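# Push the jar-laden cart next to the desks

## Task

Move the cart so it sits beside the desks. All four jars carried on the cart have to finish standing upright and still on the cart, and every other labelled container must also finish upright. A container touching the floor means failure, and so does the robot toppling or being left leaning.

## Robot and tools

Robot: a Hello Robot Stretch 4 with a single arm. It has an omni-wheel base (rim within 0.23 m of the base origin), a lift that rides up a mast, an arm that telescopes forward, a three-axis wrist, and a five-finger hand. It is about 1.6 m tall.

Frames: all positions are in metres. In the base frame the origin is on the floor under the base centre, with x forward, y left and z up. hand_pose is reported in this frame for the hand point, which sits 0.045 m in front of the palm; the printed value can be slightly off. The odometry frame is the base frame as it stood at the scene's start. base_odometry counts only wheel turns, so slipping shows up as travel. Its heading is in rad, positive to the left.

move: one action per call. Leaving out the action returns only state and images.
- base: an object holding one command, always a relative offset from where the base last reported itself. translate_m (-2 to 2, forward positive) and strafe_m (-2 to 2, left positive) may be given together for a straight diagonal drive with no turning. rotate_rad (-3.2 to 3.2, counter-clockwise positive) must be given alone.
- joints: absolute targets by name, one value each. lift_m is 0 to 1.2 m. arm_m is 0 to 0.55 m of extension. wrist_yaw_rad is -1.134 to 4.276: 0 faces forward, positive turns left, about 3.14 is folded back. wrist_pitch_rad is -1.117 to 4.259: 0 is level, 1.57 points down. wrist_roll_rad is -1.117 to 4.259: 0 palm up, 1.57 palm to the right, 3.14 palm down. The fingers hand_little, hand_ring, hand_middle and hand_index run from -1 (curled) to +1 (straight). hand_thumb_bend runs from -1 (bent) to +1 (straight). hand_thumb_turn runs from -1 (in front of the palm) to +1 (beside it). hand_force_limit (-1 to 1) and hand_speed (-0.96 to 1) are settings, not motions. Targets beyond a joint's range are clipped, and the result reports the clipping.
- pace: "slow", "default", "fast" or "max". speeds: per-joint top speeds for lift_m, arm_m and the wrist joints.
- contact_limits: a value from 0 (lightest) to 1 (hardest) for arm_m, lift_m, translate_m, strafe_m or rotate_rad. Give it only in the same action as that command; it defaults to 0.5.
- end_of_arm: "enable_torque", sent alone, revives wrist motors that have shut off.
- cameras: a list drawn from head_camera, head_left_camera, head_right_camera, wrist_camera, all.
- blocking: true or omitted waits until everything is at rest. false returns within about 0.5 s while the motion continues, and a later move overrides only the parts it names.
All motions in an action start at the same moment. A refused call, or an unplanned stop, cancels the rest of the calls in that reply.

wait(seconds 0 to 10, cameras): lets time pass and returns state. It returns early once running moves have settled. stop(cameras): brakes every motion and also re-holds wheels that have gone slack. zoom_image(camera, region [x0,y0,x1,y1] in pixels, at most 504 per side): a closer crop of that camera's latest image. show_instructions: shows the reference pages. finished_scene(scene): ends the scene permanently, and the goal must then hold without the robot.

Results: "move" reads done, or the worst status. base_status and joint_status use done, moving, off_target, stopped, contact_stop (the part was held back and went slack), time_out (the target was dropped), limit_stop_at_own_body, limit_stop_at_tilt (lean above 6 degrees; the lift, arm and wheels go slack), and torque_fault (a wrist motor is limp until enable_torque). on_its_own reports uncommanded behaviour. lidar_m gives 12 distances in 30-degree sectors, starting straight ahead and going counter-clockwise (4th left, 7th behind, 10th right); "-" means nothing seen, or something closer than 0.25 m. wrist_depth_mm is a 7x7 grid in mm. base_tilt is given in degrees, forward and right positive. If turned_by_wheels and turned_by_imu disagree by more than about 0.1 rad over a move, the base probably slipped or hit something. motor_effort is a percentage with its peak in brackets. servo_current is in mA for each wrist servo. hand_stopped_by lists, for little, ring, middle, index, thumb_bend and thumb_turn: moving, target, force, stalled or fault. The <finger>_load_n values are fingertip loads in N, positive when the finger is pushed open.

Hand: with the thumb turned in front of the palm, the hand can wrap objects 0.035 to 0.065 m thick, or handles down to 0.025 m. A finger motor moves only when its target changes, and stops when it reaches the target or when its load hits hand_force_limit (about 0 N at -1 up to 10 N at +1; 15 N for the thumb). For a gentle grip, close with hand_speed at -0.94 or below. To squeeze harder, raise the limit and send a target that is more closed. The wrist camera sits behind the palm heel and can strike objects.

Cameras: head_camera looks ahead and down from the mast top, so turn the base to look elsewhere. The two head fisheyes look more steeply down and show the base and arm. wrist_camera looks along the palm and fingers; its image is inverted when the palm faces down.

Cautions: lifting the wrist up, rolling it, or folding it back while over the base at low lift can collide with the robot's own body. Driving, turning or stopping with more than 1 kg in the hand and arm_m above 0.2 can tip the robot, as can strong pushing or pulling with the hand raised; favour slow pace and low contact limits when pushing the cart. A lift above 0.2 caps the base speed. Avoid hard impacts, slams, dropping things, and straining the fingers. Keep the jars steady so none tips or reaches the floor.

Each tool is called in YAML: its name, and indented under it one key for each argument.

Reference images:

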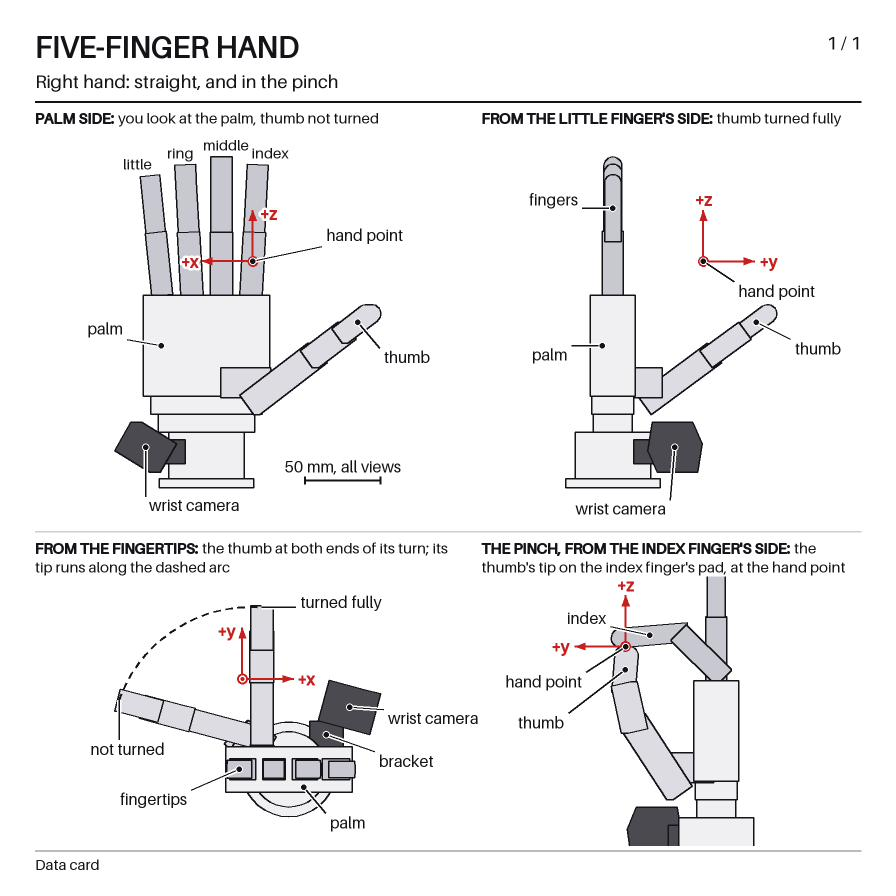

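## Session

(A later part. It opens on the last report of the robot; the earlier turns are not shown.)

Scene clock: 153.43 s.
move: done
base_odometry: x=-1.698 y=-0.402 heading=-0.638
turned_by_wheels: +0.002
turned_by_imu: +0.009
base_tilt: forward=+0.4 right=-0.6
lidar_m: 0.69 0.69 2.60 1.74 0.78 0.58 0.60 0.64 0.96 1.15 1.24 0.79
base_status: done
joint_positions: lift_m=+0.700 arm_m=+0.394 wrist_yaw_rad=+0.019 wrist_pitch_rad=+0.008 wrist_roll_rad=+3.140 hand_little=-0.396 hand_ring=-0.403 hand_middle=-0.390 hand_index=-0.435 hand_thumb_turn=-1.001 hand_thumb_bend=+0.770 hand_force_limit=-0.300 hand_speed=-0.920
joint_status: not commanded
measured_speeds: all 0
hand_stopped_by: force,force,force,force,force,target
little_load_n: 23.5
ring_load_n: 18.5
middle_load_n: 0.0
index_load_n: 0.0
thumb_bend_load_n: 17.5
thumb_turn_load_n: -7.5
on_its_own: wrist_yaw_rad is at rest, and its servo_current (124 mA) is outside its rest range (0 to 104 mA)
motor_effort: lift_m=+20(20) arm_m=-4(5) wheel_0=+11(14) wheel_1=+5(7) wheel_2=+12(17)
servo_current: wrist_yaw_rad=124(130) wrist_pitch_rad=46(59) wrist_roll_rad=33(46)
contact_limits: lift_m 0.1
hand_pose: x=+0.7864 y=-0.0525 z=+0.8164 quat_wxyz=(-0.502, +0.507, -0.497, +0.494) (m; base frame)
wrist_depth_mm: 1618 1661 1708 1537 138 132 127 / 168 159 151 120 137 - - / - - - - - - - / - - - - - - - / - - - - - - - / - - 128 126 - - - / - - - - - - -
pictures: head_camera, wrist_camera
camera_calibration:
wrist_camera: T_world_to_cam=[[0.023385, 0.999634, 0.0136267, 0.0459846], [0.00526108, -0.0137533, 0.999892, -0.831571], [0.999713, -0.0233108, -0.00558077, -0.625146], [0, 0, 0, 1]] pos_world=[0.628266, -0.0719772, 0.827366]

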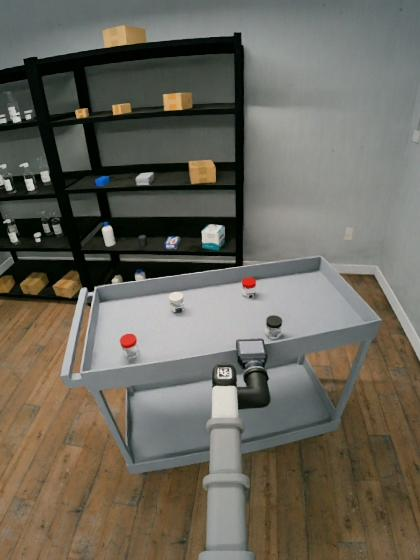

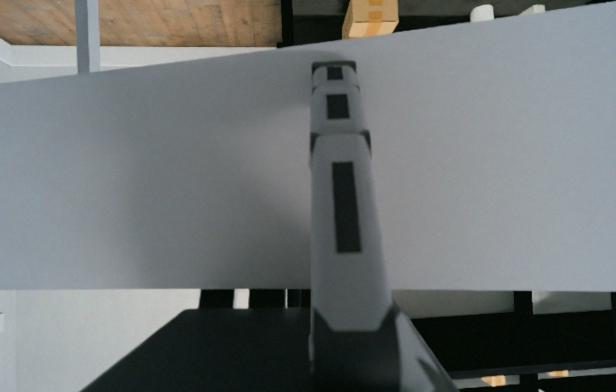

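move:
  joints: {"hand_speed": -0.6, "hand_index": 1, "hand_middle": 1, "hand_ring": 1, "hand_little": 1, "hand_thumb_bend": 1}

move:
  joints: {"lift_m": 0.85}

move:
  joints: {"arm_m": 0.0, "wrist_roll_rad": 0}
  base: {"translate_m": -0.1}

move:
  joints: {"wrist_yaw_rad": 3.14}
  base: {"strafe_m": 1.15}
  cameras: ["head_camera", "head_right_camera"]

Scene clock: 156.60 s.
move: done
base_odometry: x=-1.698 y=-0.402 heading=-0.639
turned_by_wheels: -0.002
turned_by_imu: -0.002
base_tilt: forward=+0.4 right=-0.7
lidar_m: 0.68 0.70 2.60 1.75 0.80 0.60 0.58 0.63 0.99 1.15 1.22 0.81
base_status: not commanded
joint_positions: lift_m=+0.700 arm_m=+0.394 wrist_yaw_rad=+0.002 wrist_pitch_rad=+0.003 wrist_roll_rad=+3.140 hand_little=+1.000 hand_ring=+1.000 hand_middle=+1.000 hand_index=+1.000 hand_thumb_turn=-1.000 hand_thumb_bend=+1.000 hand_force_limit=-0.300 hand_speed=-0.600
joint_status: all done
measured_speeds: all 0
hand_stopped_by: target,target,target,target,target,target
little_load_n: 0.0
ring_load_n: -0.5
middle_load_n: 0.0
index_load_n: 0.0
thumb_bend_load_n: 0.0
thumb_turn_load_n: 0.0
motor_effort: lift_m=+20(20) arm_m=-4(5) wheel_0=+1(11) wheel_1=+2(6) wheel_2=+1(12)
servo_current: wrist_yaw_rad=52(130) wrist_pitch_rad=33(52) wrist_roll_rad=39(39)
contact_limits: lift_m 0.1
hand_pose: x=+0.7858 y=-0.0562 z=+0.8176 quat_wxyz=(-0.499, +0.502, -0.500, +0.499) (m; base frame)
wrist_depth_mm: 1618 1661 1756 1661 1397 - - / 180 174 158 149 - 134 - / - - - - - - - / - - - - - - - / - - - - - - - / - - 128 126 - - - / - - - - - - -
pictures: none

Scene clock: 158.30 s.
move: done
base_odometry: x=-1.698 y=-0.402 heading=-0.639
turned_by_wheels: +0.000
turned_by_imu: +0.000
base_tilt: forward=+0.4 right=-0.6
lidar_m: 0.69 0.70 2.62 1.74 0.79 0.58 0.59 0.66 0.98 1.14 1.24 0.82
base_status: not commanded
joint_positions: lift_m=+0.850 arm_m=+0.394 wrist_yaw_rad=+0.002 wrist_pitch_rad=+0.003 wrist_roll_rad=+3.140 hand_little=+1.000 hand_ring=+1.000 hand_middle=+1.000 hand_index=+1.000 hand_thumb_turn=-1.000 hand_thumb_bend=+1.000 hand_force_limit=-0.300 hand_speed=-0.600
joint_status: all done
measured_speeds: all 0
hand_stopped_by: target,target,target,target,target,target
little_load_n: 0.0
ring_load_n: 0.0
middle_load_n: 0.0
index_load_n: 0.0
thumb_bend_load_n: 0.0
thumb_turn_load_n: 0.0
motor_effort: lift_m=+25(29) arm_m=-4(4) wheel_0=+1(1) wheel_1=+2(2) wheel_2=+1(2)
servo_current: wrist_yaw_rad=46(59) wrist_pitch_rad=20(46) wrist_roll_rad=39(39)
hand_pose: x=+0.7858 y=-0.0562 z=+0.9671 quat_wxyz=(-0.499, +0.502, -0.500, +0.499) (m; base frame)
wrist_depth_mm: - 353 - - - - - / - - - 109 - - - / - - - - - - - / - - - - - - - / - - - - - - - / - - 128 127 - - - / - - - - - - -
pictures: none

Scene clock: 160.67 s.
move: done
base_odometry: x=-1.779 y=-0.342 heading=-0.640
turned_by_wheels: +0.000
turned_by_imu: +0.001
base_tilt: forward=+0.4 right=-0.6
lidar_m: 0.79 0.79 2.62 1.45 0.67 0.49 0.50 0.53 0.83 1.16 1.22 0.91
base_status: done
joint_positions: lift_m=+0.850 arm_m=+0.000 wrist_yaw_rad=+0.001 wrist_pitch_rad=+0.003 wrist_roll_rad=+0.003 hand_little=+1.000 hand_ring=+1.000 hand_middle=+1.000 hand_index=+1.000 hand_thumb_turn=-1.000 hand_thumb_bend=+1.000 hand_force_limit=-0.300 hand_speed=-0.600
joint_status: all done
measured_speeds: all 0
hand_stopped_by: target,target,target,target,target,target
little_load_n: 0.0
ring_load_n: 0.0
middle_load_n: 0.0
index_load_n: 0.0
thumb_bend_load_n: 0.0
thumb_turn_load_n: 0.0
motor_effort: lift_m=+25(25) arm_m=-6(8) wheel_0=-1(10) wheel_1=+0(6) wheel_2=+1(9)
servo_current: wrist_yaw_rad=52(72) wrist_pitch_rad=33(52) wrist_roll_rad=33(98)
hand_pose: x=+0.3928 y=-0.1182 z=+1.0874 quat_wxyz=(+0.498, +0.501, +0.500, +0.500) (m; base frame)
wrist_depth_mm: - - - - - - - / - - - - - - - / - - - - - - - / - - - - - - - / - - - - - - - / - - 129 127 - - - / - - - - - - -
pictures: none

Scene clock: 165.83 s.
move: done
base_odometry: x=-1.092 y=+0.581 heading=-0.639
turned_by_wheels: +0.000
turned_by_imu: +0.000
base_tilt: forward=+0.4 right=-0.6
lidar_m: 2.08 1.89 1.45 1.13 0.49 0.36 0.36 0.40 0.62 2.26 1.06 0.97
base_status: done
joint_positions: lift_m=+0.850 arm_m=+0.000 wrist_yaw_rad=+3.138 wrist_pitch_rad=+0.003 wrist_roll_rad=+0.003 hand_little=+1.000 hand_ring=+1.000 hand_middle=+1.000 hand_index=+1.000 hand_thumb_turn=-1.000 hand_thumb_bend=+1.000 hand_force_limit=-0.300 hand_speed=-0.600
joint_status: all done
measured_speeds: all 0
hand_stopped_by: target,target,target,target,target,target
little_load_n: 0.0
ring_load_n: 0.0
middle_load_n: 0.0
index_load_n: 0.0
thumb_bend_load_n: 0.0
thumb_turn_load_n: 0.0
motor_effort: lift_m=+25(25) arm_m=-4(6) wheel_0=+0(11) wheel_1=-1(10) wheel_2=+1(3)
servo_current: wrist_yaw_rad=33(130) wrist_pitch_rad=26(59) wrist_roll_rad=33(46)
hand_pose: x=-0.0502 y=+0.1193 z=+1.0875 quat_wxyz=(-0.499, -0.499, +0.502, +0.499) (m; base frame)
wrist_depth_mm: 145 146 - - - - - / - 145 - - - - - / 116 145 194 - - - - / 124 146 271 - - - - / 1008 - 1281 1229 - 1025 854 / 654 640 621 127 - 549 544 / - 535 - - - - -
pictures: head_camera, head_right_camera

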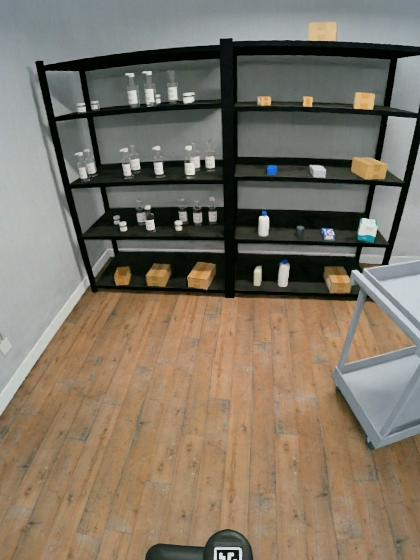

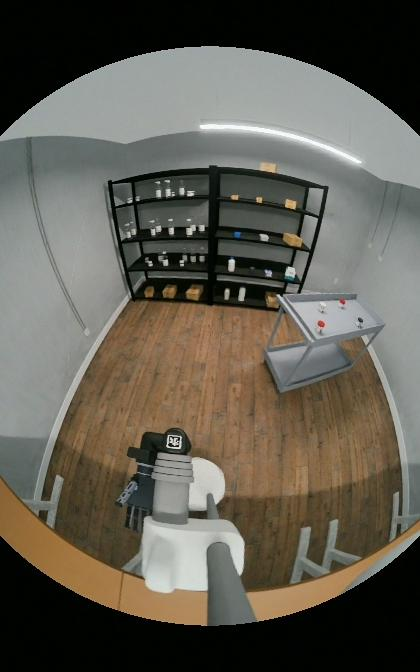

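move:
  base: {"translate_m": 1.78}
  joints: {"lift_m": 0.6}

move:
  base: {"rotate_rad": 3.01}
  cameras: ["head_camera", "head_right_camera", "head_left_camera"]

Scene clock: 173.67 s.
move: done
base_odometry: x=+0.336 y=-0.481 heading=-0.639
turned_by_wheels: +0.000
turned_by_imu: -0.008
base_tilt: forward=+0.4 right=-0.6
lidar_m: 0.34 0.37 0.58 1.25 1.36 2.02 2.47 0.77 0.79 1.14 0.48 0.35
base_status: done
joint_positions: lift_m=+0.600 arm_m=+0.000 wrist_yaw_rad=+3.138 wrist_pitch_rad=+0.003 wrist_roll_rad=+0.003 hand_little=+1.000 hand_ring=+1.000 hand_middle=+1.000 hand_index=+1.000 hand_thumb_turn=-1.000 hand_thumb_bend=+1.000 hand_force_limit=-0.300 hand_speed=-0.600
joint_status: all done
measured_speeds: all 0
hand_stopped_by: target,target,target,target,target,target
little_load_n: 0.0
ring_load_n: 0.0
middle_load_n: 0.0
index_load_n: 0.5
thumb_bend_load_n: 0.0
thumb_turn_load_n: 0.0
motor_effort: lift_m=+19(23) arm_m=-4(5) wheel_0=-1(10) wheel_1=+1(6) wheel_2=+2(10)
servo_current: wrist_yaw_rad=33(65) wrist_pitch_rad=39(59) wrist_roll_rad=33(46)
hand_pose: x=-0.0503 y=+0.1191 z=+0.8380 quat_wxyz=(-0.499, -0.499, +0.502, +0.499) (m; base frame)
wrist_depth_mm: 145 145 - - - - - / - 145 - - - - - / 116 145 196 - - - - / 125 146 276 - - - - / - - - - - - - / - - - 139 - - - / 1983 - - - - - 1863
pictures: none

Scene clock: 176.47 s.
move: done
base_odometry: x=+0.336 y=-0.481 heading=+2.371
turned_by_wheels: +3.010
turned_by_imu: +3.023
base_tilt: forward=+0.4 right=-0.6
lidar_m: 2.11 1.06 0.76 1.09 0.57 0.36 0.34 0.34 0.43 1.07 1.29 1.67
base_status: done
joint_positions: lift_m=+0.600 arm_m=+0.000 wrist_yaw_rad=+3.138 wrist_pitch_rad=+0.003 wrist_roll_rad=+0.003 hand_little=+1.000 hand_ring=+1.000 hand_middle=+1.000 hand_index=+1.000 hand_thumb_turn=-1.000 hand_thumb_bend=+1.000 hand_force_limit=-0.300 hand_speed=-0.600
joint_status: not commanded
measured_speeds: all 0
hand_stopped_by: target,target,target,target,target,target
little_load_n: 0.0
ring_load_n: 0.0
middle_load_n: 0.0
index_load_n: 0.0
thumb_bend_load_n: 0.0
thumb_turn_load_n: 0.0
motor_effort: lift_m=+19(19) arm_m=-4(5) wheel_0=-2(8) wheel_1=+0(7) wheel_2=+2(8)
servo_current: wrist_yaw_rad=39(59) wrist_pitch_rad=20(52) wrist_roll_rad=33(46)
hand_pose: x=-0.0503 y=+0.1191 z=+0.8379 quat_wxyz=(-0.499, -0.499, +0.502, +0.499) (m; base frame)
wrist_depth_mm: 120 145 496 - - - - / - 145 179 107 - - - / 116 145 193 - - - - / 124 145 243 - - - - / 146 - 496 - - - - / - - 140 127 - - - / - - - - - - 585
pictures: head_camera, head_left_camera, head_right_camera

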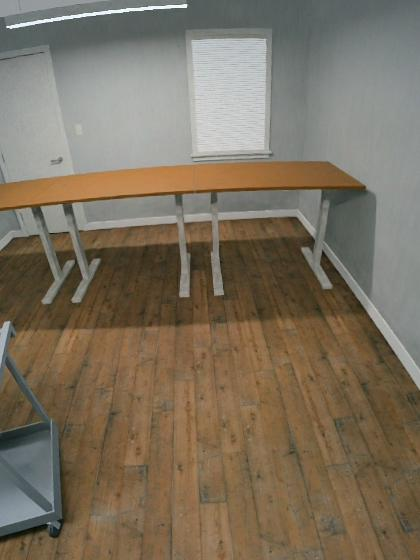

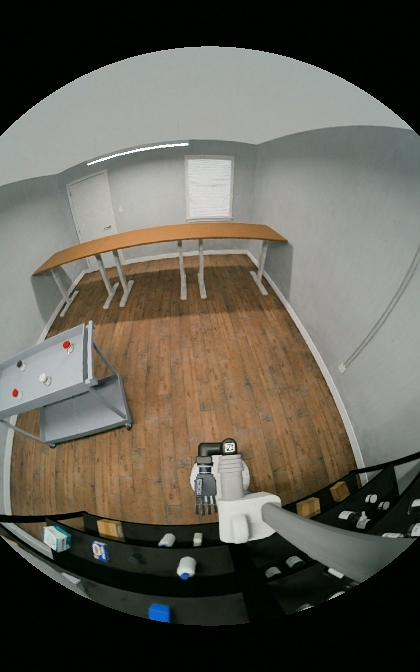

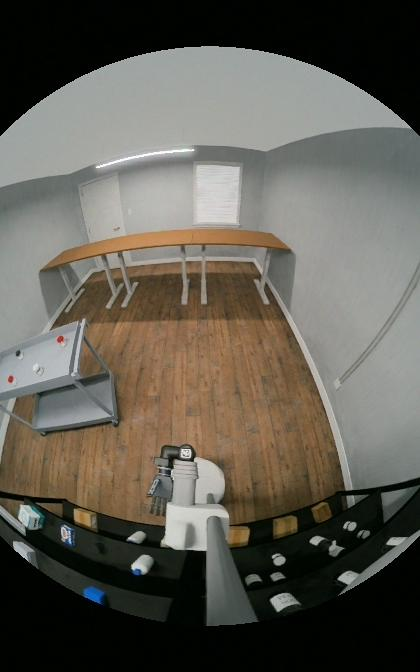

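move:
  base: {"strafe_m": 1.1, "translate_m": -0.07}
  cameras: ["head_camera", "head_right_camera", "head_left_camera"]

Scene clock: 182.17 s.
move: done
base_odometry: x=-0.380 y=-1.319 heading=+2.371
turned_by_wheels: +0.000
turned_by_imu: +0.001
base_tilt: forward=+0.4 right=-0.6
lidar_m: 0.30 0.27 0.34 0.50 1.37 1.11 0.39 0.39 0.48 1.18 2.42 0.38
base_status: done
joint_positions: lift_m=+0.600 arm_m=+0.000 wrist_yaw_rad=+3.139 wrist_pitch_rad=+0.003 wrist_roll_rad=+0.003 hand_little=+1.000 hand_ring=+1.000 hand_middle=+1.000 hand_index=+1.000 hand_thumb_turn=-1.000 hand_thumb_bend=+1.000 hand_force_limit=-0.300 hand_speed=-0.600
joint_status: not commanded
measured_speeds: all 0
hand_stopped_by: target,target,target,target,target,target
little_load_n: 0.0
ring_load_n: 0.0
middle_load_n: 0.0
index_load_n: 0.0
thumb_bend_load_n: 0.0
thumb_turn_load_n: 0.0
motor_effort: lift_m=+19(19) arm_m=-5(5) wheel_0=+1(12) wheel_1=-1(9) wheel_2=+1(5)
servo_current: wrist_yaw_rad=33(72) wrist_pitch_rad=33(59) wrist_roll_rad=33(46)
hand_pose: x=-0.0503 y=+0.1190 z=+0.8379 quat_wxyz=(-0.499, -0.499, +0.502, +0.499) (m; base frame)
wrist_depth_mm: 121 145 - - - - - / - 145 200 109 - - - / 116 145 196 - - - - / 125 146 241 - - - - / - - - - - - - / - - 128 127 - - - / - - - - - - -
pictures: head_camera, head_left_camera, head_right_camera

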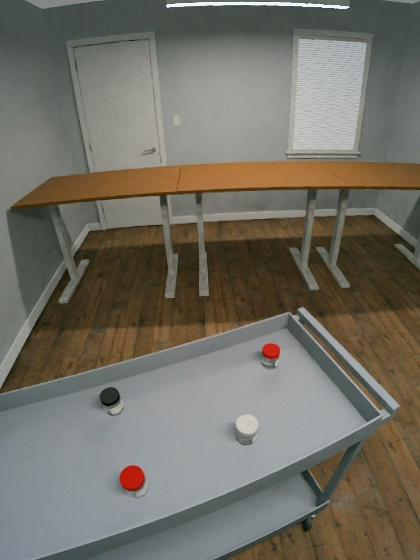

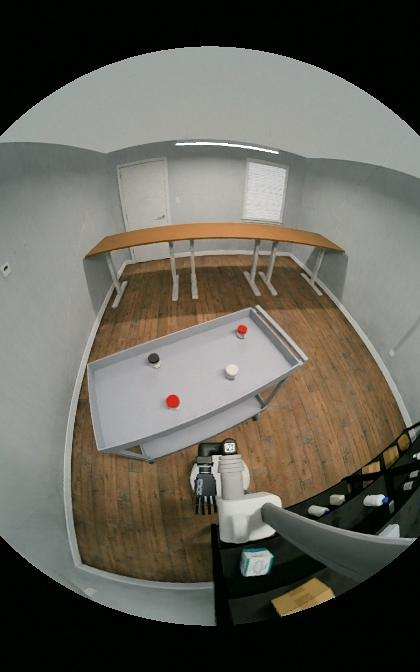

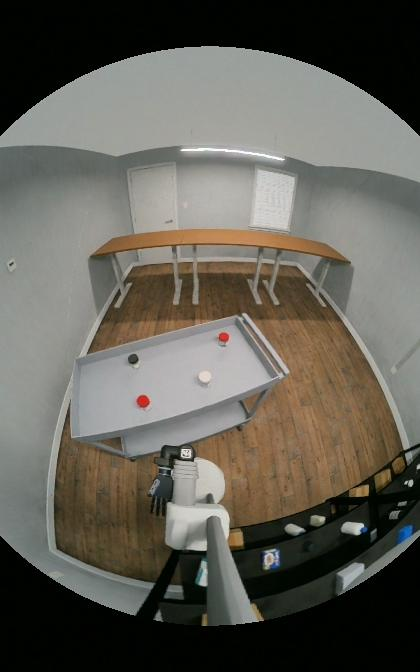

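move:
  base: {"strafe_m": 0.116, "translate_m": -0.12}
  joints: {"lift_m": 0.565}

move:
  base: {"rotate_rad": 0.42}
  cameras: ["head_camera", "head_right_camera", "head_left_camera"]

Scene clock: 185.57 s.
move: done
base_odometry: x=-0.375 y=-1.486 heading=+2.371
turned_by_wheels: +0.000
turned_by_imu: +0.001
base_tilt: forward=+0.4 right=-0.6
lidar_m: 0.35 0.34 0.39 1.20 1.24 0.98 0.28 0.27 0.35 0.84 2.54 0.47
base_status: done
joint_positions: lift_m=+0.565 arm_m=+0.000 wrist_yaw_rad=+3.139 wrist_pitch_rad=+0.003 wrist_roll_rad=+0.003 hand_little=+1.000 hand_ring=+1.000 hand_middle=+1.000 hand_index=+1.000 hand_thumb_turn=-1.000 hand_thumb_bend=+1.000 hand_force_limit=-0.300 hand_speed=-0.600
joint_status: all done
measured_speeds: all 0
hand_stopped_by: target,target,target,target,target,target
little_load_n: 0.0
ring_load_n: 0.0
middle_load_n: 0.0
index_load_n: 0.0
thumb_bend_load_n: 0.0
thumb_turn_load_n: 0.0
motor_effort: lift_m=+18(19) arm_m=-5(5) wheel_0=+0(11) wheel_1=+0(5) wheel_2=-1(7)
servo_current: wrist_yaw_rad=46(78) wrist_pitch_rad=39(46) wrist_roll_rad=33(46)
hand_pose: x=-0.0503 y=+0.1190 z=+0.8030 quat_wxyz=(-0.499, -0.499, +0.502, +0.499) (m; base frame)
wrist_depth_mm: 120 145 - - - - - / - 145 179 107 - - - / 116 145 195 - - - - / 125 146 240 - - - - / - 410 424 - - - - / - - 140 126 - - - / - - - - - - -
pictures: none

Scene clock: 186.77 s.
move: done
base_odometry: x=-0.375 y=-1.486 heading=+2.791
turned_by_wheels: +0.420
turned_by_imu: +0.422
base_tilt: forward=+0.4 right=-0.6
lidar_m: 0.35 0.37 1.21 1.23 1.00 0.26 0.28 0.32 0.64 2.49 0.51 0.37
base_status: done
joint_positions: lift_m=+0.565 arm_m=+0.000 wrist_yaw_rad=+3.139 wrist_pitch_rad=+0.003 wrist_roll_rad=+0.003 hand_little=+1.000 hand_ring=+1.000 hand_middle=+1.000 hand_index=+1.000 hand_thumb_turn=-1.000 hand_thumb_bend=+1.000 hand_force_limit=-0.300 hand_speed=-0.600
joint_status: not commanded
measured_speeds: all 0
hand_stopped_by: target,target,target,target,target,target
little_load_n: 0.0
ring_load_n: 0.0
middle_load_n: 0.0
index_load_n: 0.0
thumb_bend_load_n: -0.5
thumb_turn_load_n: 0.0
motor_effort: lift_m=+19(19) arm_m=-4(5) wheel_0=-1(7) wheel_1=-1(6) wheel_2=+1(7)
servo_current: wrist_yaw_rad=39(59) wrist_pitch_rad=59(59) wrist_roll_rad=39(39)
hand_pose: x=-0.0503 y=+0.1190 z=+0.8030 quat_wxyz=(-0.499, -0.499, +0.502, +0.499) (m; base frame)
wrist_depth_mm: 145 145 415 404 - - - / - 145 166 402 - - - / 114 145 211 407 - - - / 120 145 236 404 - - - / 229 - - 402 - - - / - - 128 139 - - - / 238 - - - - - -
pictures: head_camera, head_left_camera, head_right_camera

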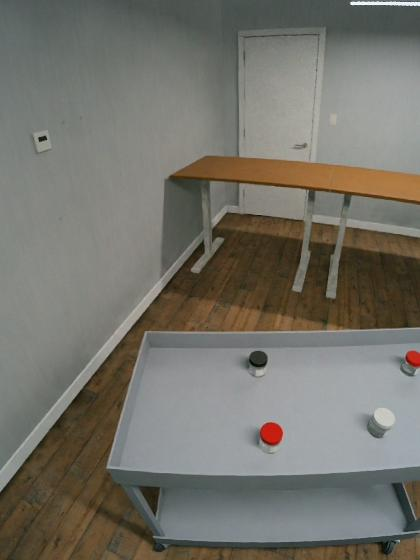

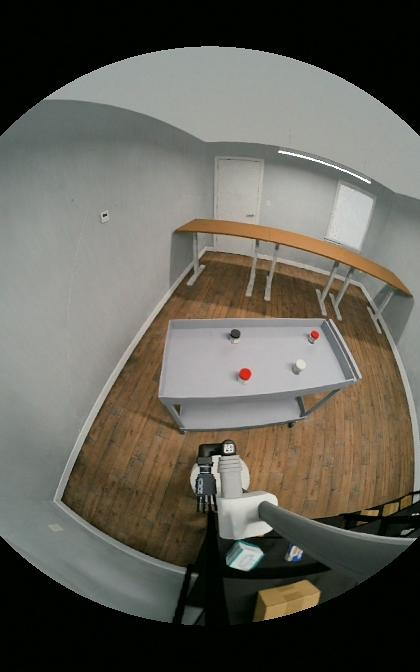

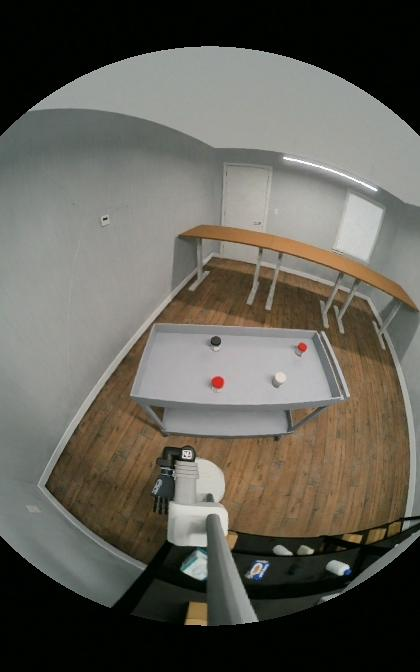

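move:
  joints: {"arm_m": 0.165}

move:
  base: {"translate_m": 0.22}
  pace: "slow"
  contact_limits: {"translate_m": 0.4}
  cameras: ["head_camera", "head_right_camera", "head_left_camera"]

Scene clock: 188.83 s.
move: done
base_odometry: x=-0.375 y=-1.486 heading=+2.791
turned_by_wheels: +0.000
turned_by_imu: +0.000
base_tilt: forward=+0.4 right=-0.6
lidar_m: 0.35 0.38 1.21 1.22 1.03 0.27 0.27 0.31 0.67 2.48 0.51 0.38
base_status: not commanded
joint_positions: lift_m=+0.565 arm_m=+0.165 wrist_yaw_rad=+3.139 wrist_pitch_rad=+0.003 wrist_roll_rad=+0.003 hand_little=+1.000 hand_ring=+1.000 hand_middle=+1.000 hand_index=+1.000 hand_thumb_turn=-1.000 hand_thumb_bend=+1.000 hand_force_limit=-0.300 hand_speed=-0.600
joint_status: all done
measured_speeds: all 0
hand_stopped_by: target,target,target,target,target,target
little_load_n: 0.0
ring_load_n: 0.0
middle_load_n: 0.0
index_load_n: 0.0
thumb_bend_load_n: 0.0
thumb_turn_load_n: 0.0
motor_effort: lift_m=+19(19) arm_m=+6(8) wheel_0=-1(1) wheel_1=+0(1) wheel_2=+1(2)
servo_current: wrist_yaw_rad=52(72) wrist_pitch_rad=39(46) wrist_roll_rad=46(52)
hand_pose: x=+0.1144 y=+0.1190 z=+0.8030 quat_wxyz=(-0.500, -0.499, +0.502, +0.499) (m; base frame)
wrist_depth_mm: 102 - 668 - - - - / 102 157 364 114 - - - / 103 157 296 - - - - / 139 160 312 - - - - / 342 366 - - - - - / 349 347 128 127 - - - / 732 340 - - - - -
pictures: none

Scene clock: 192.33 s.
move: done
base_odometry: x=-0.581 y=-1.410 heading=+2.791
turned_by_wheels: +0.000
turned_by_imu: -0.001
base_tilt: forward=+0.4 right=-0.6
lidar_m: 0.35 0.38 1.13 1.17 1.29 1.12 0.49 0.58 1.11 2.55 0.47 0.35
base_status: done
joint_positions: lift_m=+0.565 arm_m=+0.165 wrist_yaw_rad=+3.139 wrist_pitch_rad=+0.003 wrist_roll_rad=+0.003 hand_little=+1.000 hand_ring=+1.000 hand_middle=+1.000 hand_index=+1.000 hand_thumb_turn=-1.000 hand_thumb_bend=+1.000 hand_force_limit=-0.300 hand_speed=-0.600
joint_status: not commanded
measured_speeds: all 0
hand_stopped_by: target,target,target,target,target,target
little_load_n: 0.0
ring_load_n: 0.0
middle_load_n: 0.0
index_load_n: 0.0
thumb_bend_load_n: 0.0
thumb_turn_load_n: 0.0
motor_effort: lift_m=+18(19) arm_m=+6(7) wheel_0=+0(9) wheel_1=+2(6) wheel_2=-1(10)
servo_current: wrist_yaw_rad=46(65) wrist_pitch_rad=20(59) wrist_roll_rad=39(46)
contact_limits: translate_m 0.4
hand_pose: x=+0.1144 y=+0.1190 z=+0.8030 quat_wxyz=(-0.500, -0.499, +0.502, +0.499) (m; base frame)
wrist_depth_mm: 102 - - - - - - / 102 157 368 109 - - - / 103 157 296 - - - - / 139 160 312 - - - - / 342 362 - - - - - / 345 359 128 127 - - - / 1138 340 - - - - -
pictures: head_camera, head_left_camera, head_right_camera

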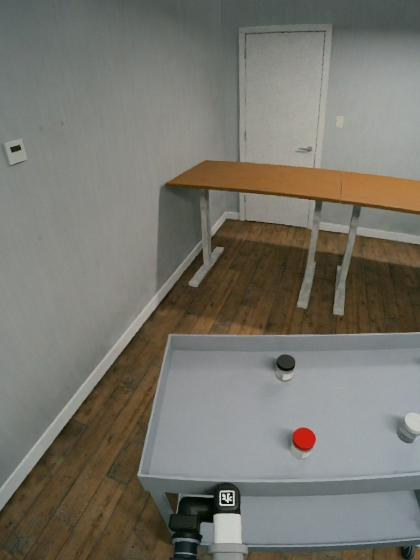

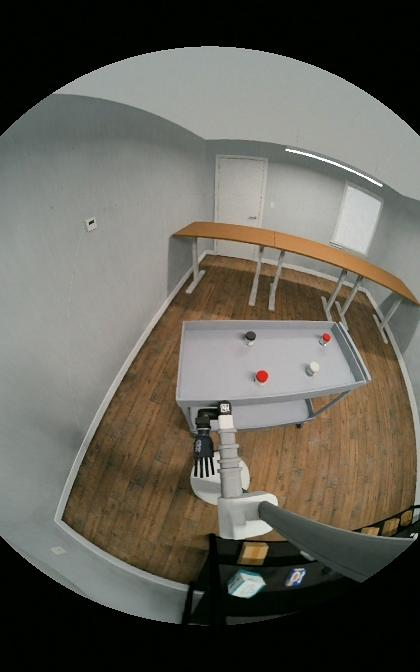

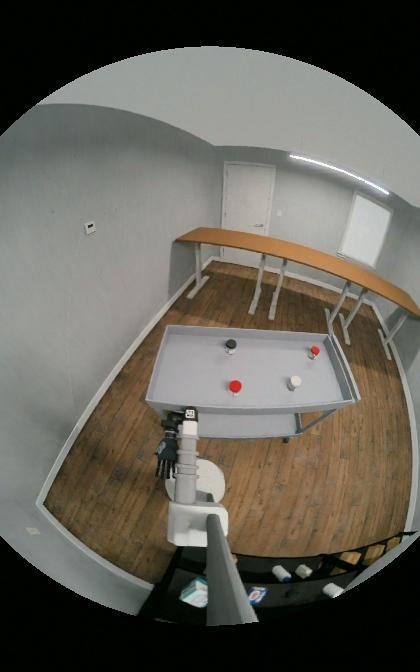

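move:
  base: {"translate_m": 0.2}
  pace: "slow"
  contact_limits: {"translate_m": 0.4}
  cameras: ["head_camera", "head_left_camera"]

Scene clock: 196.00 s.
move: done
base_odometry: x=-0.769 y=-1.342 heading=+2.791
turned_by_wheels: +0.000
turned_by_imu: +0.000
base_tilt: forward=+0.4 right=-0.6
lidar_m: 0.34 0.37 1.08 1.08 1.32 1.29 0.68 0.79 1.54 2.63 0.47 0.35
base_status: done
joint_positions: lift_m=+0.565 arm_m=+0.165 wrist_yaw_rad=+3.139 wrist_pitch_rad=+0.003 wrist_roll_rad=+0.003 hand_little=+1.000 hand_ring=+1.000 hand_middle=+1.000 hand_index=+1.000 hand_thumb_turn=-1.000 hand_thumb_bend=+1.000 hand_force_limit=-0.300 hand_speed=-0.600
joint_status: not commanded
measured_speeds: all 0
hand_stopped_by: target,target,target,target,target,target
little_load_n: 0.0
ring_load_n: 0.0
middle_load_n: 0.0
index_load_n: 0.0
thumb_bend_load_n: 0.0
thumb_turn_load_n: 0.0
motor_effort: lift_m=+19(19) arm_m=+6(7) wheel_0=+2(10) wheel_1=+2(5) wheel_2=-2(8)
servo_current: wrist_yaw_rad=52(65) wrist_pitch_rad=26(52) wrist_roll_rad=39(46)
contact_limits: translate_m 0.4
hand_pose: x=+0.1144 y=+0.1190 z=+0.8030 quat_wxyz=(-0.500, -0.499, +0.502, +0.499) (m; base frame)
wrist_depth_mm: 102 - - - - - - / 102 157 366 107 - - - / 103 156 310 - - - - / 139 160 312 - - - - / 1366 366 - - - - - / - 347 128 127 - - - / 1661 340 - - - - -
pictures: head_camera, head_left_camera

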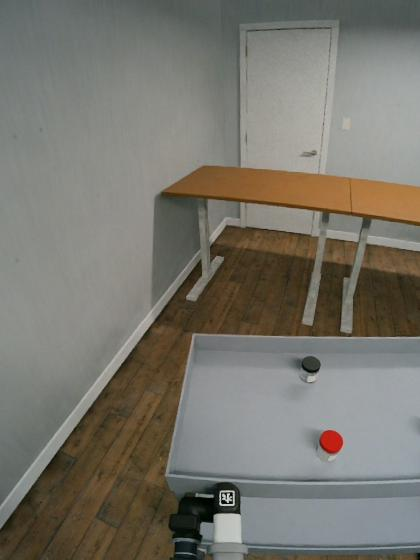

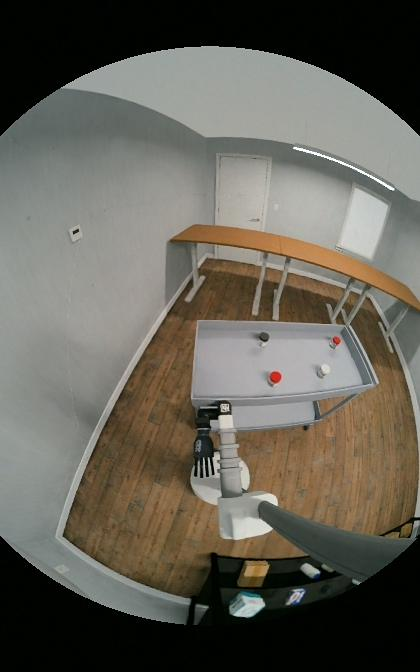

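move:
  base: {"translate_m": -0.04}

move:
  base: {"strafe_m": 0.08}

move:
  base: {"translate_m": 0.24}
  pace: "slow"
  contact_limits: {"translate_m": 0.4}
  cameras: ["head_camera", "head_left_camera"]

Scene clock: 199.00 s.
move: done
base_odometry: x=-0.732 y=-1.355 heading=+2.791
turned_by_wheels: +0.000
turned_by_imu: +0.000
base_tilt: forward=+0.4 right=-0.6
lidar_m: 0.37 0.42 1.09 1.10 1.34 1.26 0.65 0.75 1.45 2.63 0.50 0.38
base_status: done
joint_positions: lift_m=+0.565 arm_m=+0.165 wrist_yaw_rad=+3.139 wrist_pitch_rad=+0.003 wrist_roll_rad=+0.003 hand_little=+1.000 hand_ring=+1.000 hand_middle=+1.000 hand_index=+1.000 hand_thumb_turn=-1.000 hand_thumb_bend=+1.000 hand_force_limit=-0.300 hand_speed=-0.600
joint_status: not commanded
measured_speeds: all 0
hand_stopped_by: target,target,target,target,target,target
little_load_n: 0.0
ring_load_n: 0.0
middle_load_n: 0.0
index_load_n: 0.0
thumb_bend_load_n: 0.0
thumb_turn_load_n: 0.0
motor_effort: lift_m=+19(19) arm_m=+6(6) wheel_0=-1(7) wheel_1=-2(6) wheel_2=+0(9)
servo_current: wrist_yaw_rad=46(65) wrist_pitch_rad=39(52) wrist_roll_rad=39(46)
hand_pose: x=+0.1144 y=+0.1190 z=+0.8030 quat_wxyz=(-0.500, -0.499, +0.502, +0.499) (m; base frame)
wrist_depth_mm: - - - - - - - / 101 110 362 109 - - - / - 152 278 960 - - - / 107 157 309 - - - - / - 347 - - - - - / - 347 128 127 - - - / 1708 342 - - - - -
pictures: none

Scene clock: 200.33 s.
move: done
base_odometry: x=-0.759 y=-1.430 heading=+2.791
turned_by_wheels: +0.000
turned_by_imu: +0.000
base_tilt: forward=+0.4 right=-0.7
lidar_m: 0.38 1.16 1.02 1.04 1.25 1.22 0.66 0.69 1.41 2.70 0.53 0.40
base_status: done
joint_positions: lift_m=+0.565 arm_m=+0.165 wrist_yaw_rad=+3.139 wrist_pitch_rad=+0.003 wrist_roll_rad=+0.003 hand_little=+1.000 hand_ring=+1.000 hand_middle=+1.000 hand_index=+1.000 hand_thumb_turn=-1.000 hand_thumb_bend=+1.000 hand_force_limit=-0.300 hand_speed=-0.600
joint_status: not commanded
measured_speeds: all 0
hand_stopped_by: target,target,target,target,target,target
little_load_n: 0.0
ring_load_n: 0.0
middle_load_n: 0.0
index_load_n: 0.0
thumb_bend_load_n: 0.0
thumb_turn_load_n: 0.0
motor_effort: lift_m=+19(19) arm_m=+6(6) wheel_0=+0(12) wheel_1=-1(9) wheel_2=+1(2)
servo_current: wrist_yaw_rad=46(59) wrist_pitch_rad=20(46) wrist_roll_rad=39(46)
hand_pose: x=+0.1145 y=+0.1190 z=+0.8030 quat_wxyz=(-0.500, -0.499, +0.502, +0.499) (m; base frame)
wrist_depth_mm: 102 - - - - - - / 102 157 364 107 - - - / 103 157 294 - - - - / 139 160 310 - - - - / 1336 364 - - - - - / - 359 128 127 - - - / 1336 340 - - - - -
pictures: none

Scene clock: 204.03 s.
move: done
base_odometry: x=-0.984 y=-1.348 heading=+2.791
turned_by_wheels: +0.000
turned_by_imu: -0.001
base_tilt: forward=+0.4 right=-0.6
lidar_m: 0.32 1.07 0.93 0.94 1.15 1.46 0.89 0.99 1.91 0.81 0.44 0.34
base_status: done
joint_positions: lift_m=+0.565 arm_m=+0.165 wrist_yaw_rad=+3.139 wrist_pitch_rad=+0.003 wrist_roll_rad=+0.003 hand_little=+1.000 hand_ring=+1.000 hand_middle=+1.000 hand_index=+1.000 hand_thumb_turn=-1.000 hand_thumb_bend=+1.000 hand_force_limit=-0.300 hand_speed=-0.600
joint_status: not commanded
measured_speeds: all 0
hand_stopped_by: target,target,target,target,target,target
little_load_n: 0.0
ring_load_n: 0.0
middle_load_n: 0.0
index_load_n: 0.0
thumb_bend_load_n: 0.0
thumb_turn_load_n: 0.0
motor_effort: lift_m=+19(19) arm_m=+6(7) wheel_0=+1(8) wheel_1=+2(6) wheel_2=-2(8)
servo_current: wrist_yaw_rad=52(65) wrist_pitch_rad=26(52) wrist_roll_rad=33(39)
contact_limits: translate_m 0.4
hand_pose: x=+0.1144 y=+0.1190 z=+0.8030 quat_wxyz=(-0.500, -0.499, +0.502, +0.499) (m; base frame)
wrist_depth_mm: 102 - - - - - - / 102 157 362 107 - - - / 103 157 296 - - - - / 139 160 312 - - - - / 342 389 - - - - - / 1618 362 141 127 - - - / 1576 340 - - - - -
pictures: head_camera, head_left_camera

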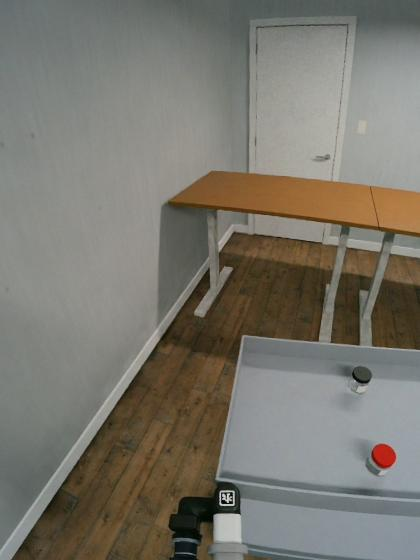

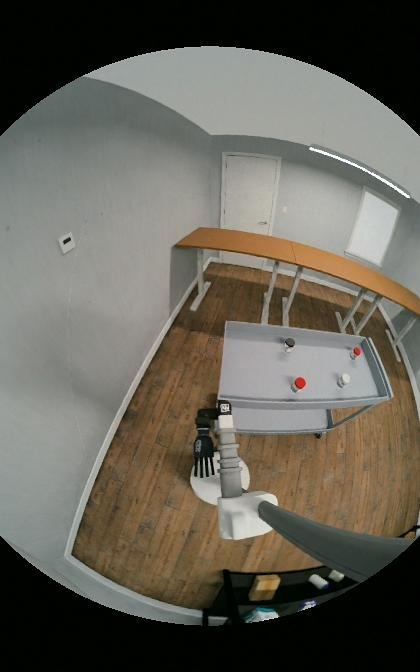

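move:
  base: {"translate_m": -0.08}

move:
  base: {"rotate_rad": -0.3}

move:
  base: {"strafe_m": 0.08}
  cameras: ["head_left_camera"]

move:
  base: {"translate_m": 0.3}
  pace: "slow"
  contact_limits: {"translate_m": 0.4}
  cameras: ["head_camera", "head_left_camera"]

Scene clock: 206.07 s.
move: done
base_odometry: x=-0.909 y=-1.376 heading=+2.791
turned_by_wheels: +0.000
turned_by_imu: +0.000
base_tilt: forward=+0.4 right=-0.6
lidar_m: 0.41 1.11 0.97 0.98 1.19 1.38 0.81 0.92 1.75 1.05 0.52 0.42
base_status: done
joint_positions: lift_m=+0.565 arm_m=+0.165 wrist_yaw_rad=+3.139 wrist_pitch_rad=+0.003 wrist_roll_rad=+0.003 hand_little=+1.000 hand_ring=+1.000 hand_middle=+1.000 hand_index=+1.000 hand_thumb_turn=-1.000 hand_thumb_bend=+1.000 hand_force_limit=-0.300 hand_speed=-0.600
joint_status: not commanded
measured_speeds: all 0
hand_stopped_by: target,target,target,target,target,target
little_load_n: 0.0
ring_load_n: 0.0
middle_load_n: 0.0
index_load_n: 0.0
thumb_bend_load_n: 0.0
thumb_turn_load_n: 0.0
motor_effort: lift_m=+19(19) arm_m=+6(6) wheel_0=-1(6) wheel_1=-2(6) wheel_2=-1(8)
servo_current: wrist_yaw_rad=39(72) wrist_pitch_rad=46(59) wrist_roll_rad=33(39)
hand_pose: x=+0.1144 y=+0.1190 z=+0.8030 quat_wxyz=(-0.500, -0.499, +0.502, +0.499) (m; base frame)
wrist_depth_mm: 102 - - - - - - / 100 109 362 107 - - - / - 149 202 - - - - / 108 157 306 - - - - / 1618 345 - - - - - / - 343 140 127 - - - / 1756 343 - - - - -
pictures: none

Scene clock: 207.13 s.
move: done
base_odometry: x=-0.909 y=-1.376 heading=+2.491
turned_by_wheels: -0.300
turned_by_imu: -0.301
base_tilt: forward=+0.5 right=-0.6
lidar_m: 0.42 0.42 0.98 0.95 1.05 1.45 1.09 0.79 1.12 2.72 0.68 0.47
base_status: done
joint_positions: lift_m=+0.565 arm_m=+0.165 wrist_yaw_rad=+3.139 wrist_pitch_rad=+0.003 wrist_roll_rad=+0.003 hand_little=+1.000 hand_ring=+1.000 hand_middle=+1.000 hand_index=+1.000 hand_thumb_turn=-1.000 hand_thumb_bend=+1.000 hand_force_limit=-0.300 hand_speed=-0.600
joint_status: not commanded
measured_speeds: all 0
hand_stopped_by: target,target,target,target,target,target
little_load_n: 0.0
ring_load_n: 0.0
middle_load_n: 0.0
index_load_n: 0.0
thumb_bend_load_n: 0.0
thumb_turn_load_n: 0.0
motor_effort: lift_m=+19(19) arm_m=+6(6) wheel_0=+1(6) wheel_1=+0(7) wheel_2=-1(7)
servo_current: wrist_yaw_rad=33(59) wrist_pitch_rad=20(52) wrist_roll_rad=39(39)
hand_pose: x=+0.1144 y=+0.1190 z=+0.8030 quat_wxyz=(-0.500, -0.499, +0.502, +0.499) (m; base frame)
wrist_depth_mm: 102 - - - - - - / 102 156 364 107 - - - / 102 156 310 - - - - / - 160 310 - - - - / - 357 - - - - - / 1118 345 140 126 - - - / - 338 - - - - -
pictures: none

Scene clock: 208.47 s.
move: done
base_odometry: x=-0.958 y=-1.439 heading=+2.491
turned_by_wheels: +0.000
turned_by_imu: +0.000
base_tilt: forward=+0.5 right=-0.6
lidar_m: 0.38 1.24 0.91 0.88 0.95 1.35 1.32 0.78 1.11 2.81 0.70 0.44
base_status: done
joint_positions: lift_m=+0.565 arm_m=+0.165 wrist_yaw_rad=+3.139 wrist_pitch_rad=+0.003 wrist_roll_rad=+0.003 hand_little=+1.000 hand_ring=+1.000 hand_middle=+1.000 hand_index=+1.000 hand_thumb_turn=-1.000 hand_thumb_bend=+1.000 hand_force_limit=-0.300 hand_speed=-0.600
joint_status: not commanded
measured_speeds: all 0
hand_stopped_by: target,target,target,target,target,target
little_load_n: 0.0
ring_load_n: 0.0
middle_load_n: 0.0
index_load_n: 0.0
thumb_bend_load_n: 0.0
thumb_turn_load_n: 0.0
motor_effort: lift_m=+19(19) arm_m=+5(6) wheel_0=+1(11) wheel_1=+0(9) wheel_2=+0(2)
servo_current: wrist_yaw_rad=46(72) wrist_pitch_rad=26(46) wrist_roll_rad=39(52)
hand_pose: x=+0.1144 y=+0.1189 z=+0.8030 quat_wxyz=(-0.500, -0.499, +0.502, +0.499) (m; base frame)
wrist_depth_mm: 102 - - - - - - / 102 157 364 107 - - - / 103 157 296 - - - - / 139 160 310 - - - - / 338 366 - - - - - / 343 359 128 127 - - - / - 340 - - - - -
pictures: head_left_camera

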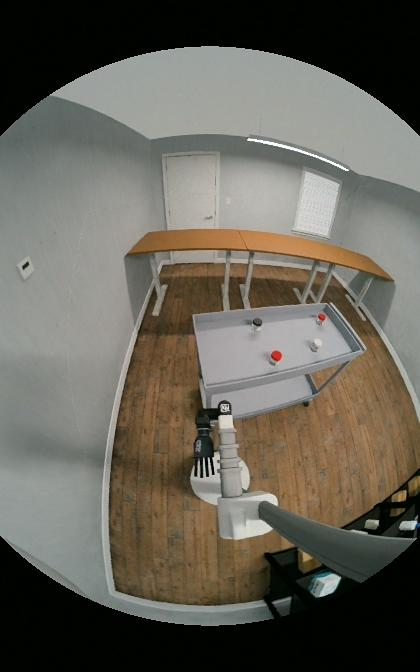

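Scene clock: 212.73 s.
move: done
base_odometry: x=-1.196 y=-1.258 heading=+2.491
turned_by_wheels: +0.000
turned_by_imu: -0.001
base_tilt: forward=+0.4 right=-0.6
lidar_m: 0.32 0.37 0.91 0.86 0.92 1.33 1.42 1.11 1.53 2.81 0.47 0.35
base_status: done
joint_positions: lift_m=+0.565 arm_m=+0.165 wrist_yaw_rad=+3.142 wrist_pitch_rad=+0.003 wrist_roll_rad=+0.003 hand_little=+1.000 hand_ring=+1.000 hand_middle=+1.000 hand_index=+1.000 hand_thumb_turn=-1.000 hand_thumb_bend=+1.000 hand_force_limit=-0.300 hand_speed=-0.600
joint_status: not commanded
measured_speeds: all 0
hand_stopped_by: target,target,target,target,target,target
little_load_n: 0.0
ring_load_n: 0.0
middle_load_n: 0.0
index_load_n: 0.0
thumb_bend_load_n: 0.0
thumb_turn_load_n: 0.0
motor_effort: lift_m=+19(19) arm_m=+5(6) wheel_0=+1(9) wheel_1=+1(5) wheel_2=-1(6)
servo_current: wrist_yaw_rad=52(72) wrist_pitch_rad=26(52) wrist_roll_rad=33(39)
contact_limits: translate_m 0.4
hand_pose: x=+0.1141 y=+0.1183 z=+0.8030 quat_wxyz=(-0.500, -0.500, +0.501, +0.498) (m; base frame)
wrist_depth_mm: 102 - - - - - - / 102 157 368 - - - - / 102 157 310 - - - - / - 159 315 - - - - / - 362 - - - - - / - 359 195 127 - - - / - 340 - - - - -
pictures: head_camera, head_left_camera

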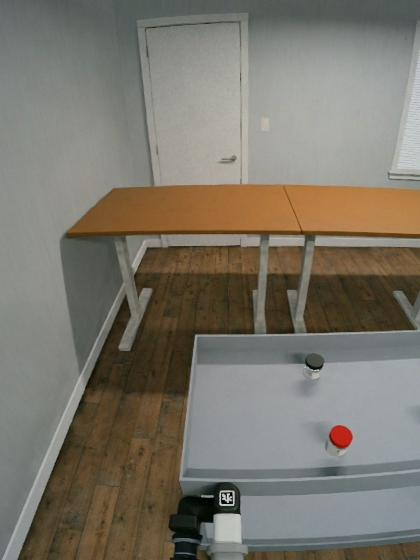

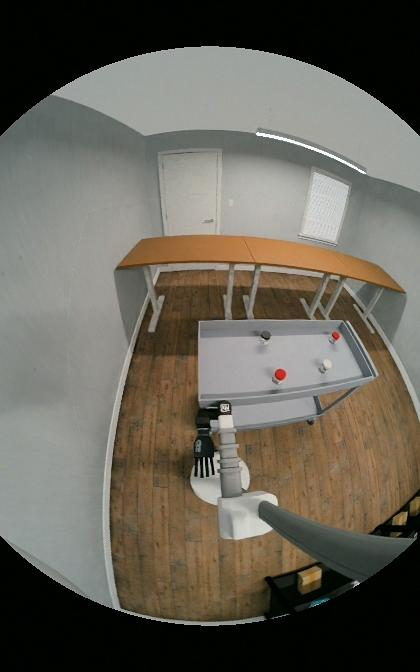

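move:
  base: {"translate_m": -0.06}

move:
  base: {"rotate_rad": -0.12}

move:
  base: {"strafe_m": -0.19}

move:
  base: {"translate_m": 0.4}
  pace: "slow"
  contact_limits: {"translate_m": 0.4}
  cameras: ["head_camera", "head_left_camera", "head_right_camera"]

Scene clock: 214.83 s.
move: done
base_odometry: x=-1.149 y=-1.294 heading=+2.491
turned_by_wheels: +0.000
turned_by_imu: +0.001
base_tilt: forward=+0.4 right=-0.6
lidar_m: 0.40 1.24 0.92 0.86 0.94 1.32 1.30 1.05 1.47 2.81 0.59 0.42
base_status: done
joint_positions: lift_m=+0.565 arm_m=+0.165 wrist_yaw_rad=+3.142 wrist_pitch_rad=+0.003 wrist_roll_rad=+0.003 hand_little=+1.000 hand_ring=+1.000 hand_middle=+1.000 hand_index=+1.000 hand_thumb_turn=-1.000 hand_thumb_bend=+1.000 hand_force_limit=-0.300 hand_speed=-0.600
joint_status: not commanded
measured_speeds: all 0
hand_stopped_by: target,target,target,target,target,target
little_load_n: 0.0
ring_load_n: 0.0
middle_load_n: 0.0
index_load_n: 0.0
thumb_bend_load_n: -0.5
thumb_turn_load_n: 0.0
motor_effort: lift_m=+19(19) arm_m=+5(6) wheel_0=+0(7) wheel_1=+0(6) wheel_2=-2(8)
servo_current: wrist_yaw_rad=46(59) wrist_pitch_rad=33(52) wrist_roll_rad=33(46)
hand_pose: x=+0.1141 y=+0.1183 z=+0.8030 quat_wxyz=(-0.500, -0.500, +0.501, +0.498) (m; base frame)
wrist_depth_mm: 101 156 - - - - - / 100 108 362 107 - - - / - 148 204 - - - - / 108 156 304 - - - - / - 343 - - - - - / - 345 128 127 - - - / - 343 - - - - -
pictures: none

Scene clock: 215.60 s.
move: done
base_odometry: x=-1.149 y=-1.294 heading=+2.371
turned_by_wheels: -0.120
turned_by_imu: -0.120
base_tilt: forward=+0.4 right=-0.6
lidar_m: 0.41 0.42 0.93 0.88 0.89 1.21 1.61 1.04 1.29 2.81 0.66 0.45
base_status: done
joint_positions: lift_m=+0.565 arm_m=+0.165 wrist_yaw_rad=+3.142 wrist_pitch_rad=+0.003 wrist_roll_rad=+0.003 hand_little=+1.000 hand_ring=+1.000 hand_middle=+1.000 hand_index=+1.000 hand_thumb_turn=-1.000 hand_thumb_bend=+1.000 hand_force_limit=-0.300 hand_speed=-0.600
joint_status: not commanded
measured_speeds: all 0
hand_stopped_by: target,target,target,target,target,target
little_load_n: 0.0
ring_load_n: 0.0
middle_load_n: 0.0
index_load_n: 0.0
thumb_bend_load_n: 0.0
thumb_turn_load_n: 0.0
motor_effort: lift_m=+19(19) arm_m=+6(6) wheel_0=+1(5) wheel_1=+0(6) wheel_2=+0(5)
servo_current: wrist_yaw_rad=46(59) wrist_pitch_rad=39(39) wrist_roll_rad=39(39)
hand_pose: x=+0.1141 y=+0.1183 z=+0.8030 quat_wxyz=(-0.500, -0.500, +0.501, +0.498) (m; base frame)
wrist_depth_mm: 102 - - - - - - / 102 157 364 107 - - - / 103 156 310 - - - - / 114 159 312 - - - - / 349 362 - - - - - / - 345 128 126 - - - / 340 340 - - - - -
pictures: none

Scene clock: 217.50 s.
move: done
base_odometry: x=-1.016 y=-1.158 heading=+2.371
turned_by_wheels: +0.000
turned_by_imu: +0.000
base_tilt: forward=+0.5 right=-0.6
lidar_m: 0.39 0.42 1.17 1.07 1.08 1.44 0.99 0.99 1.29 2.62 0.69 0.44
base_status: done
joint_positions: lift_m=+0.565 arm_m=+0.165 wrist_yaw_rad=+3.142 wrist_pitch_rad=+0.003 wrist_roll_rad=+0.003 hand_little=+1.000 hand_ring=+1.000 hand_middle=+1.000 hand_index=+1.000 hand_thumb_turn=-1.000 hand_thumb_bend=+1.000 hand_force_limit=-0.300 hand_speed=-0.600
joint_status: not commanded
measured_speeds: all 0
hand_stopped_by: target,target,target,target,target,target
little_load_n: 0.0
ring_load_n: 0.0
middle_load_n: 0.0
index_load_n: 0.0
thumb_bend_load_n: 0.0
thumb_turn_load_n: 0.0
motor_effort: lift_m=+19(19) arm_m=+6(6) wheel_0=-1(14) wheel_1=+1(9) wheel_2=+1(3)
servo_current: wrist_yaw_rad=46(65) wrist_pitch_rad=33(59) wrist_roll_rad=46(46)
hand_pose: x=+0.1142 y=+0.1184 z=+0.8030 quat_wxyz=(-0.500, -0.500, +0.501, +0.499) (m; base frame)
wrist_depth_mm: 101 - - - - - - / 100 113 362 107 - - - / - 149 202 - - - - / 108 156 303 - - - - / - 343 - - - - - / - 345 128 127 - - - / - 345 - - - - -
pictures: none

Scene clock: 222.80 s.
move: done
base_odometry: x=-1.303 y=-0.879 heading=+2.371
turned_by_wheels: +0.000
turned_by_imu: +0.001
base_tilt: forward=+0.4 right=-0.6
lidar_m: 0.35 0.37 1.19 1.09 1.13 1.47 1.37 1.39 1.78 2.59 0.44 0.34
base_status: done
joint_positions: lift_m=+0.565 arm_m=+0.165 wrist_yaw_rad=+3.142 wrist_pitch_rad=+0.003 wrist_roll_rad=+0.003 hand_little=+1.000 hand_ring=+1.000 hand_middle=+1.000 hand_index=+1.000 hand_thumb_turn=-1.000 hand_thumb_bend=+1.000 hand_force_limit=-0.300 hand_speed=-0.600
joint_status: not commanded
measured_speeds: all 0
hand_stopped_by: target,target,target,target,target,target
little_load_n: 0.0
ring_load_n: 0.0
middle_load_n: 0.0
index_load_n: 0.0
thumb_bend_load_n: 0.0
thumb_turn_load_n: 0.0
motor_effort: lift_m=+20(20) arm_m=+6(8) wheel_0=+2(10) wheel_1=+1(7) wheel_2=-2(8)
servo_current: wrist_yaw_rad=46(65) wrist_pitch_rad=13(52) wrist_roll_rad=33(46)
contact_limits: translate_m 0.4
hand_pose: x=+0.1141 y=+0.1184 z=+0.8028 quat_wxyz=(-0.500, -0.500, +0.501, +0.499) (m; base frame)
wrist_depth_mm: 102 - - - - - - / 102 157 366 - - - - / 102 157 310 - - - - / - 160 320 - - - - / 1708 387 - - - - - / - 359 1708 139 - - - / - 340 - - - - -
pictures: head_camera, head_left_camera, head_right_camera

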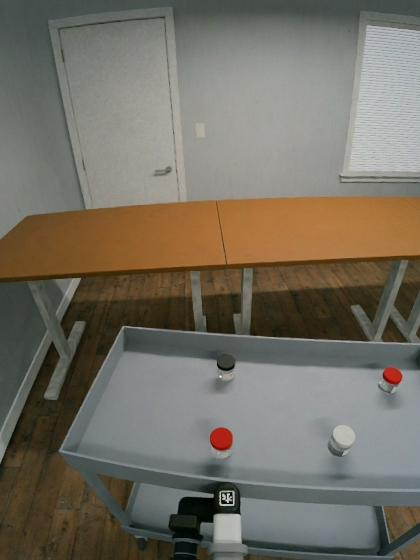

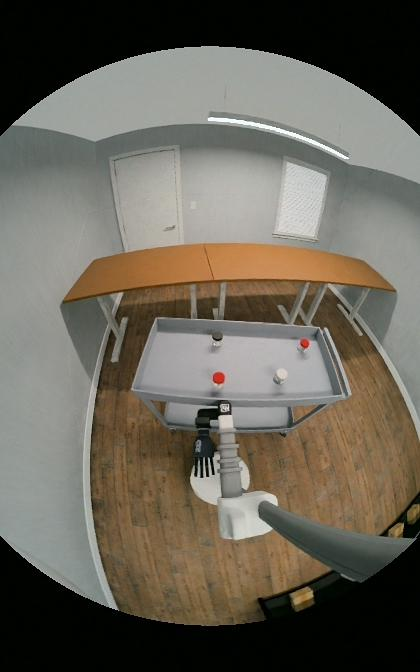

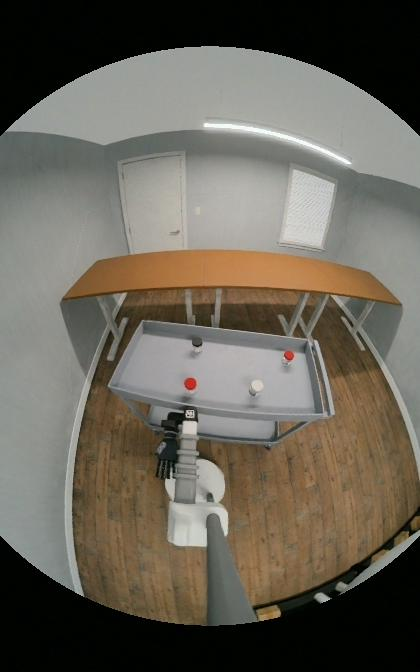

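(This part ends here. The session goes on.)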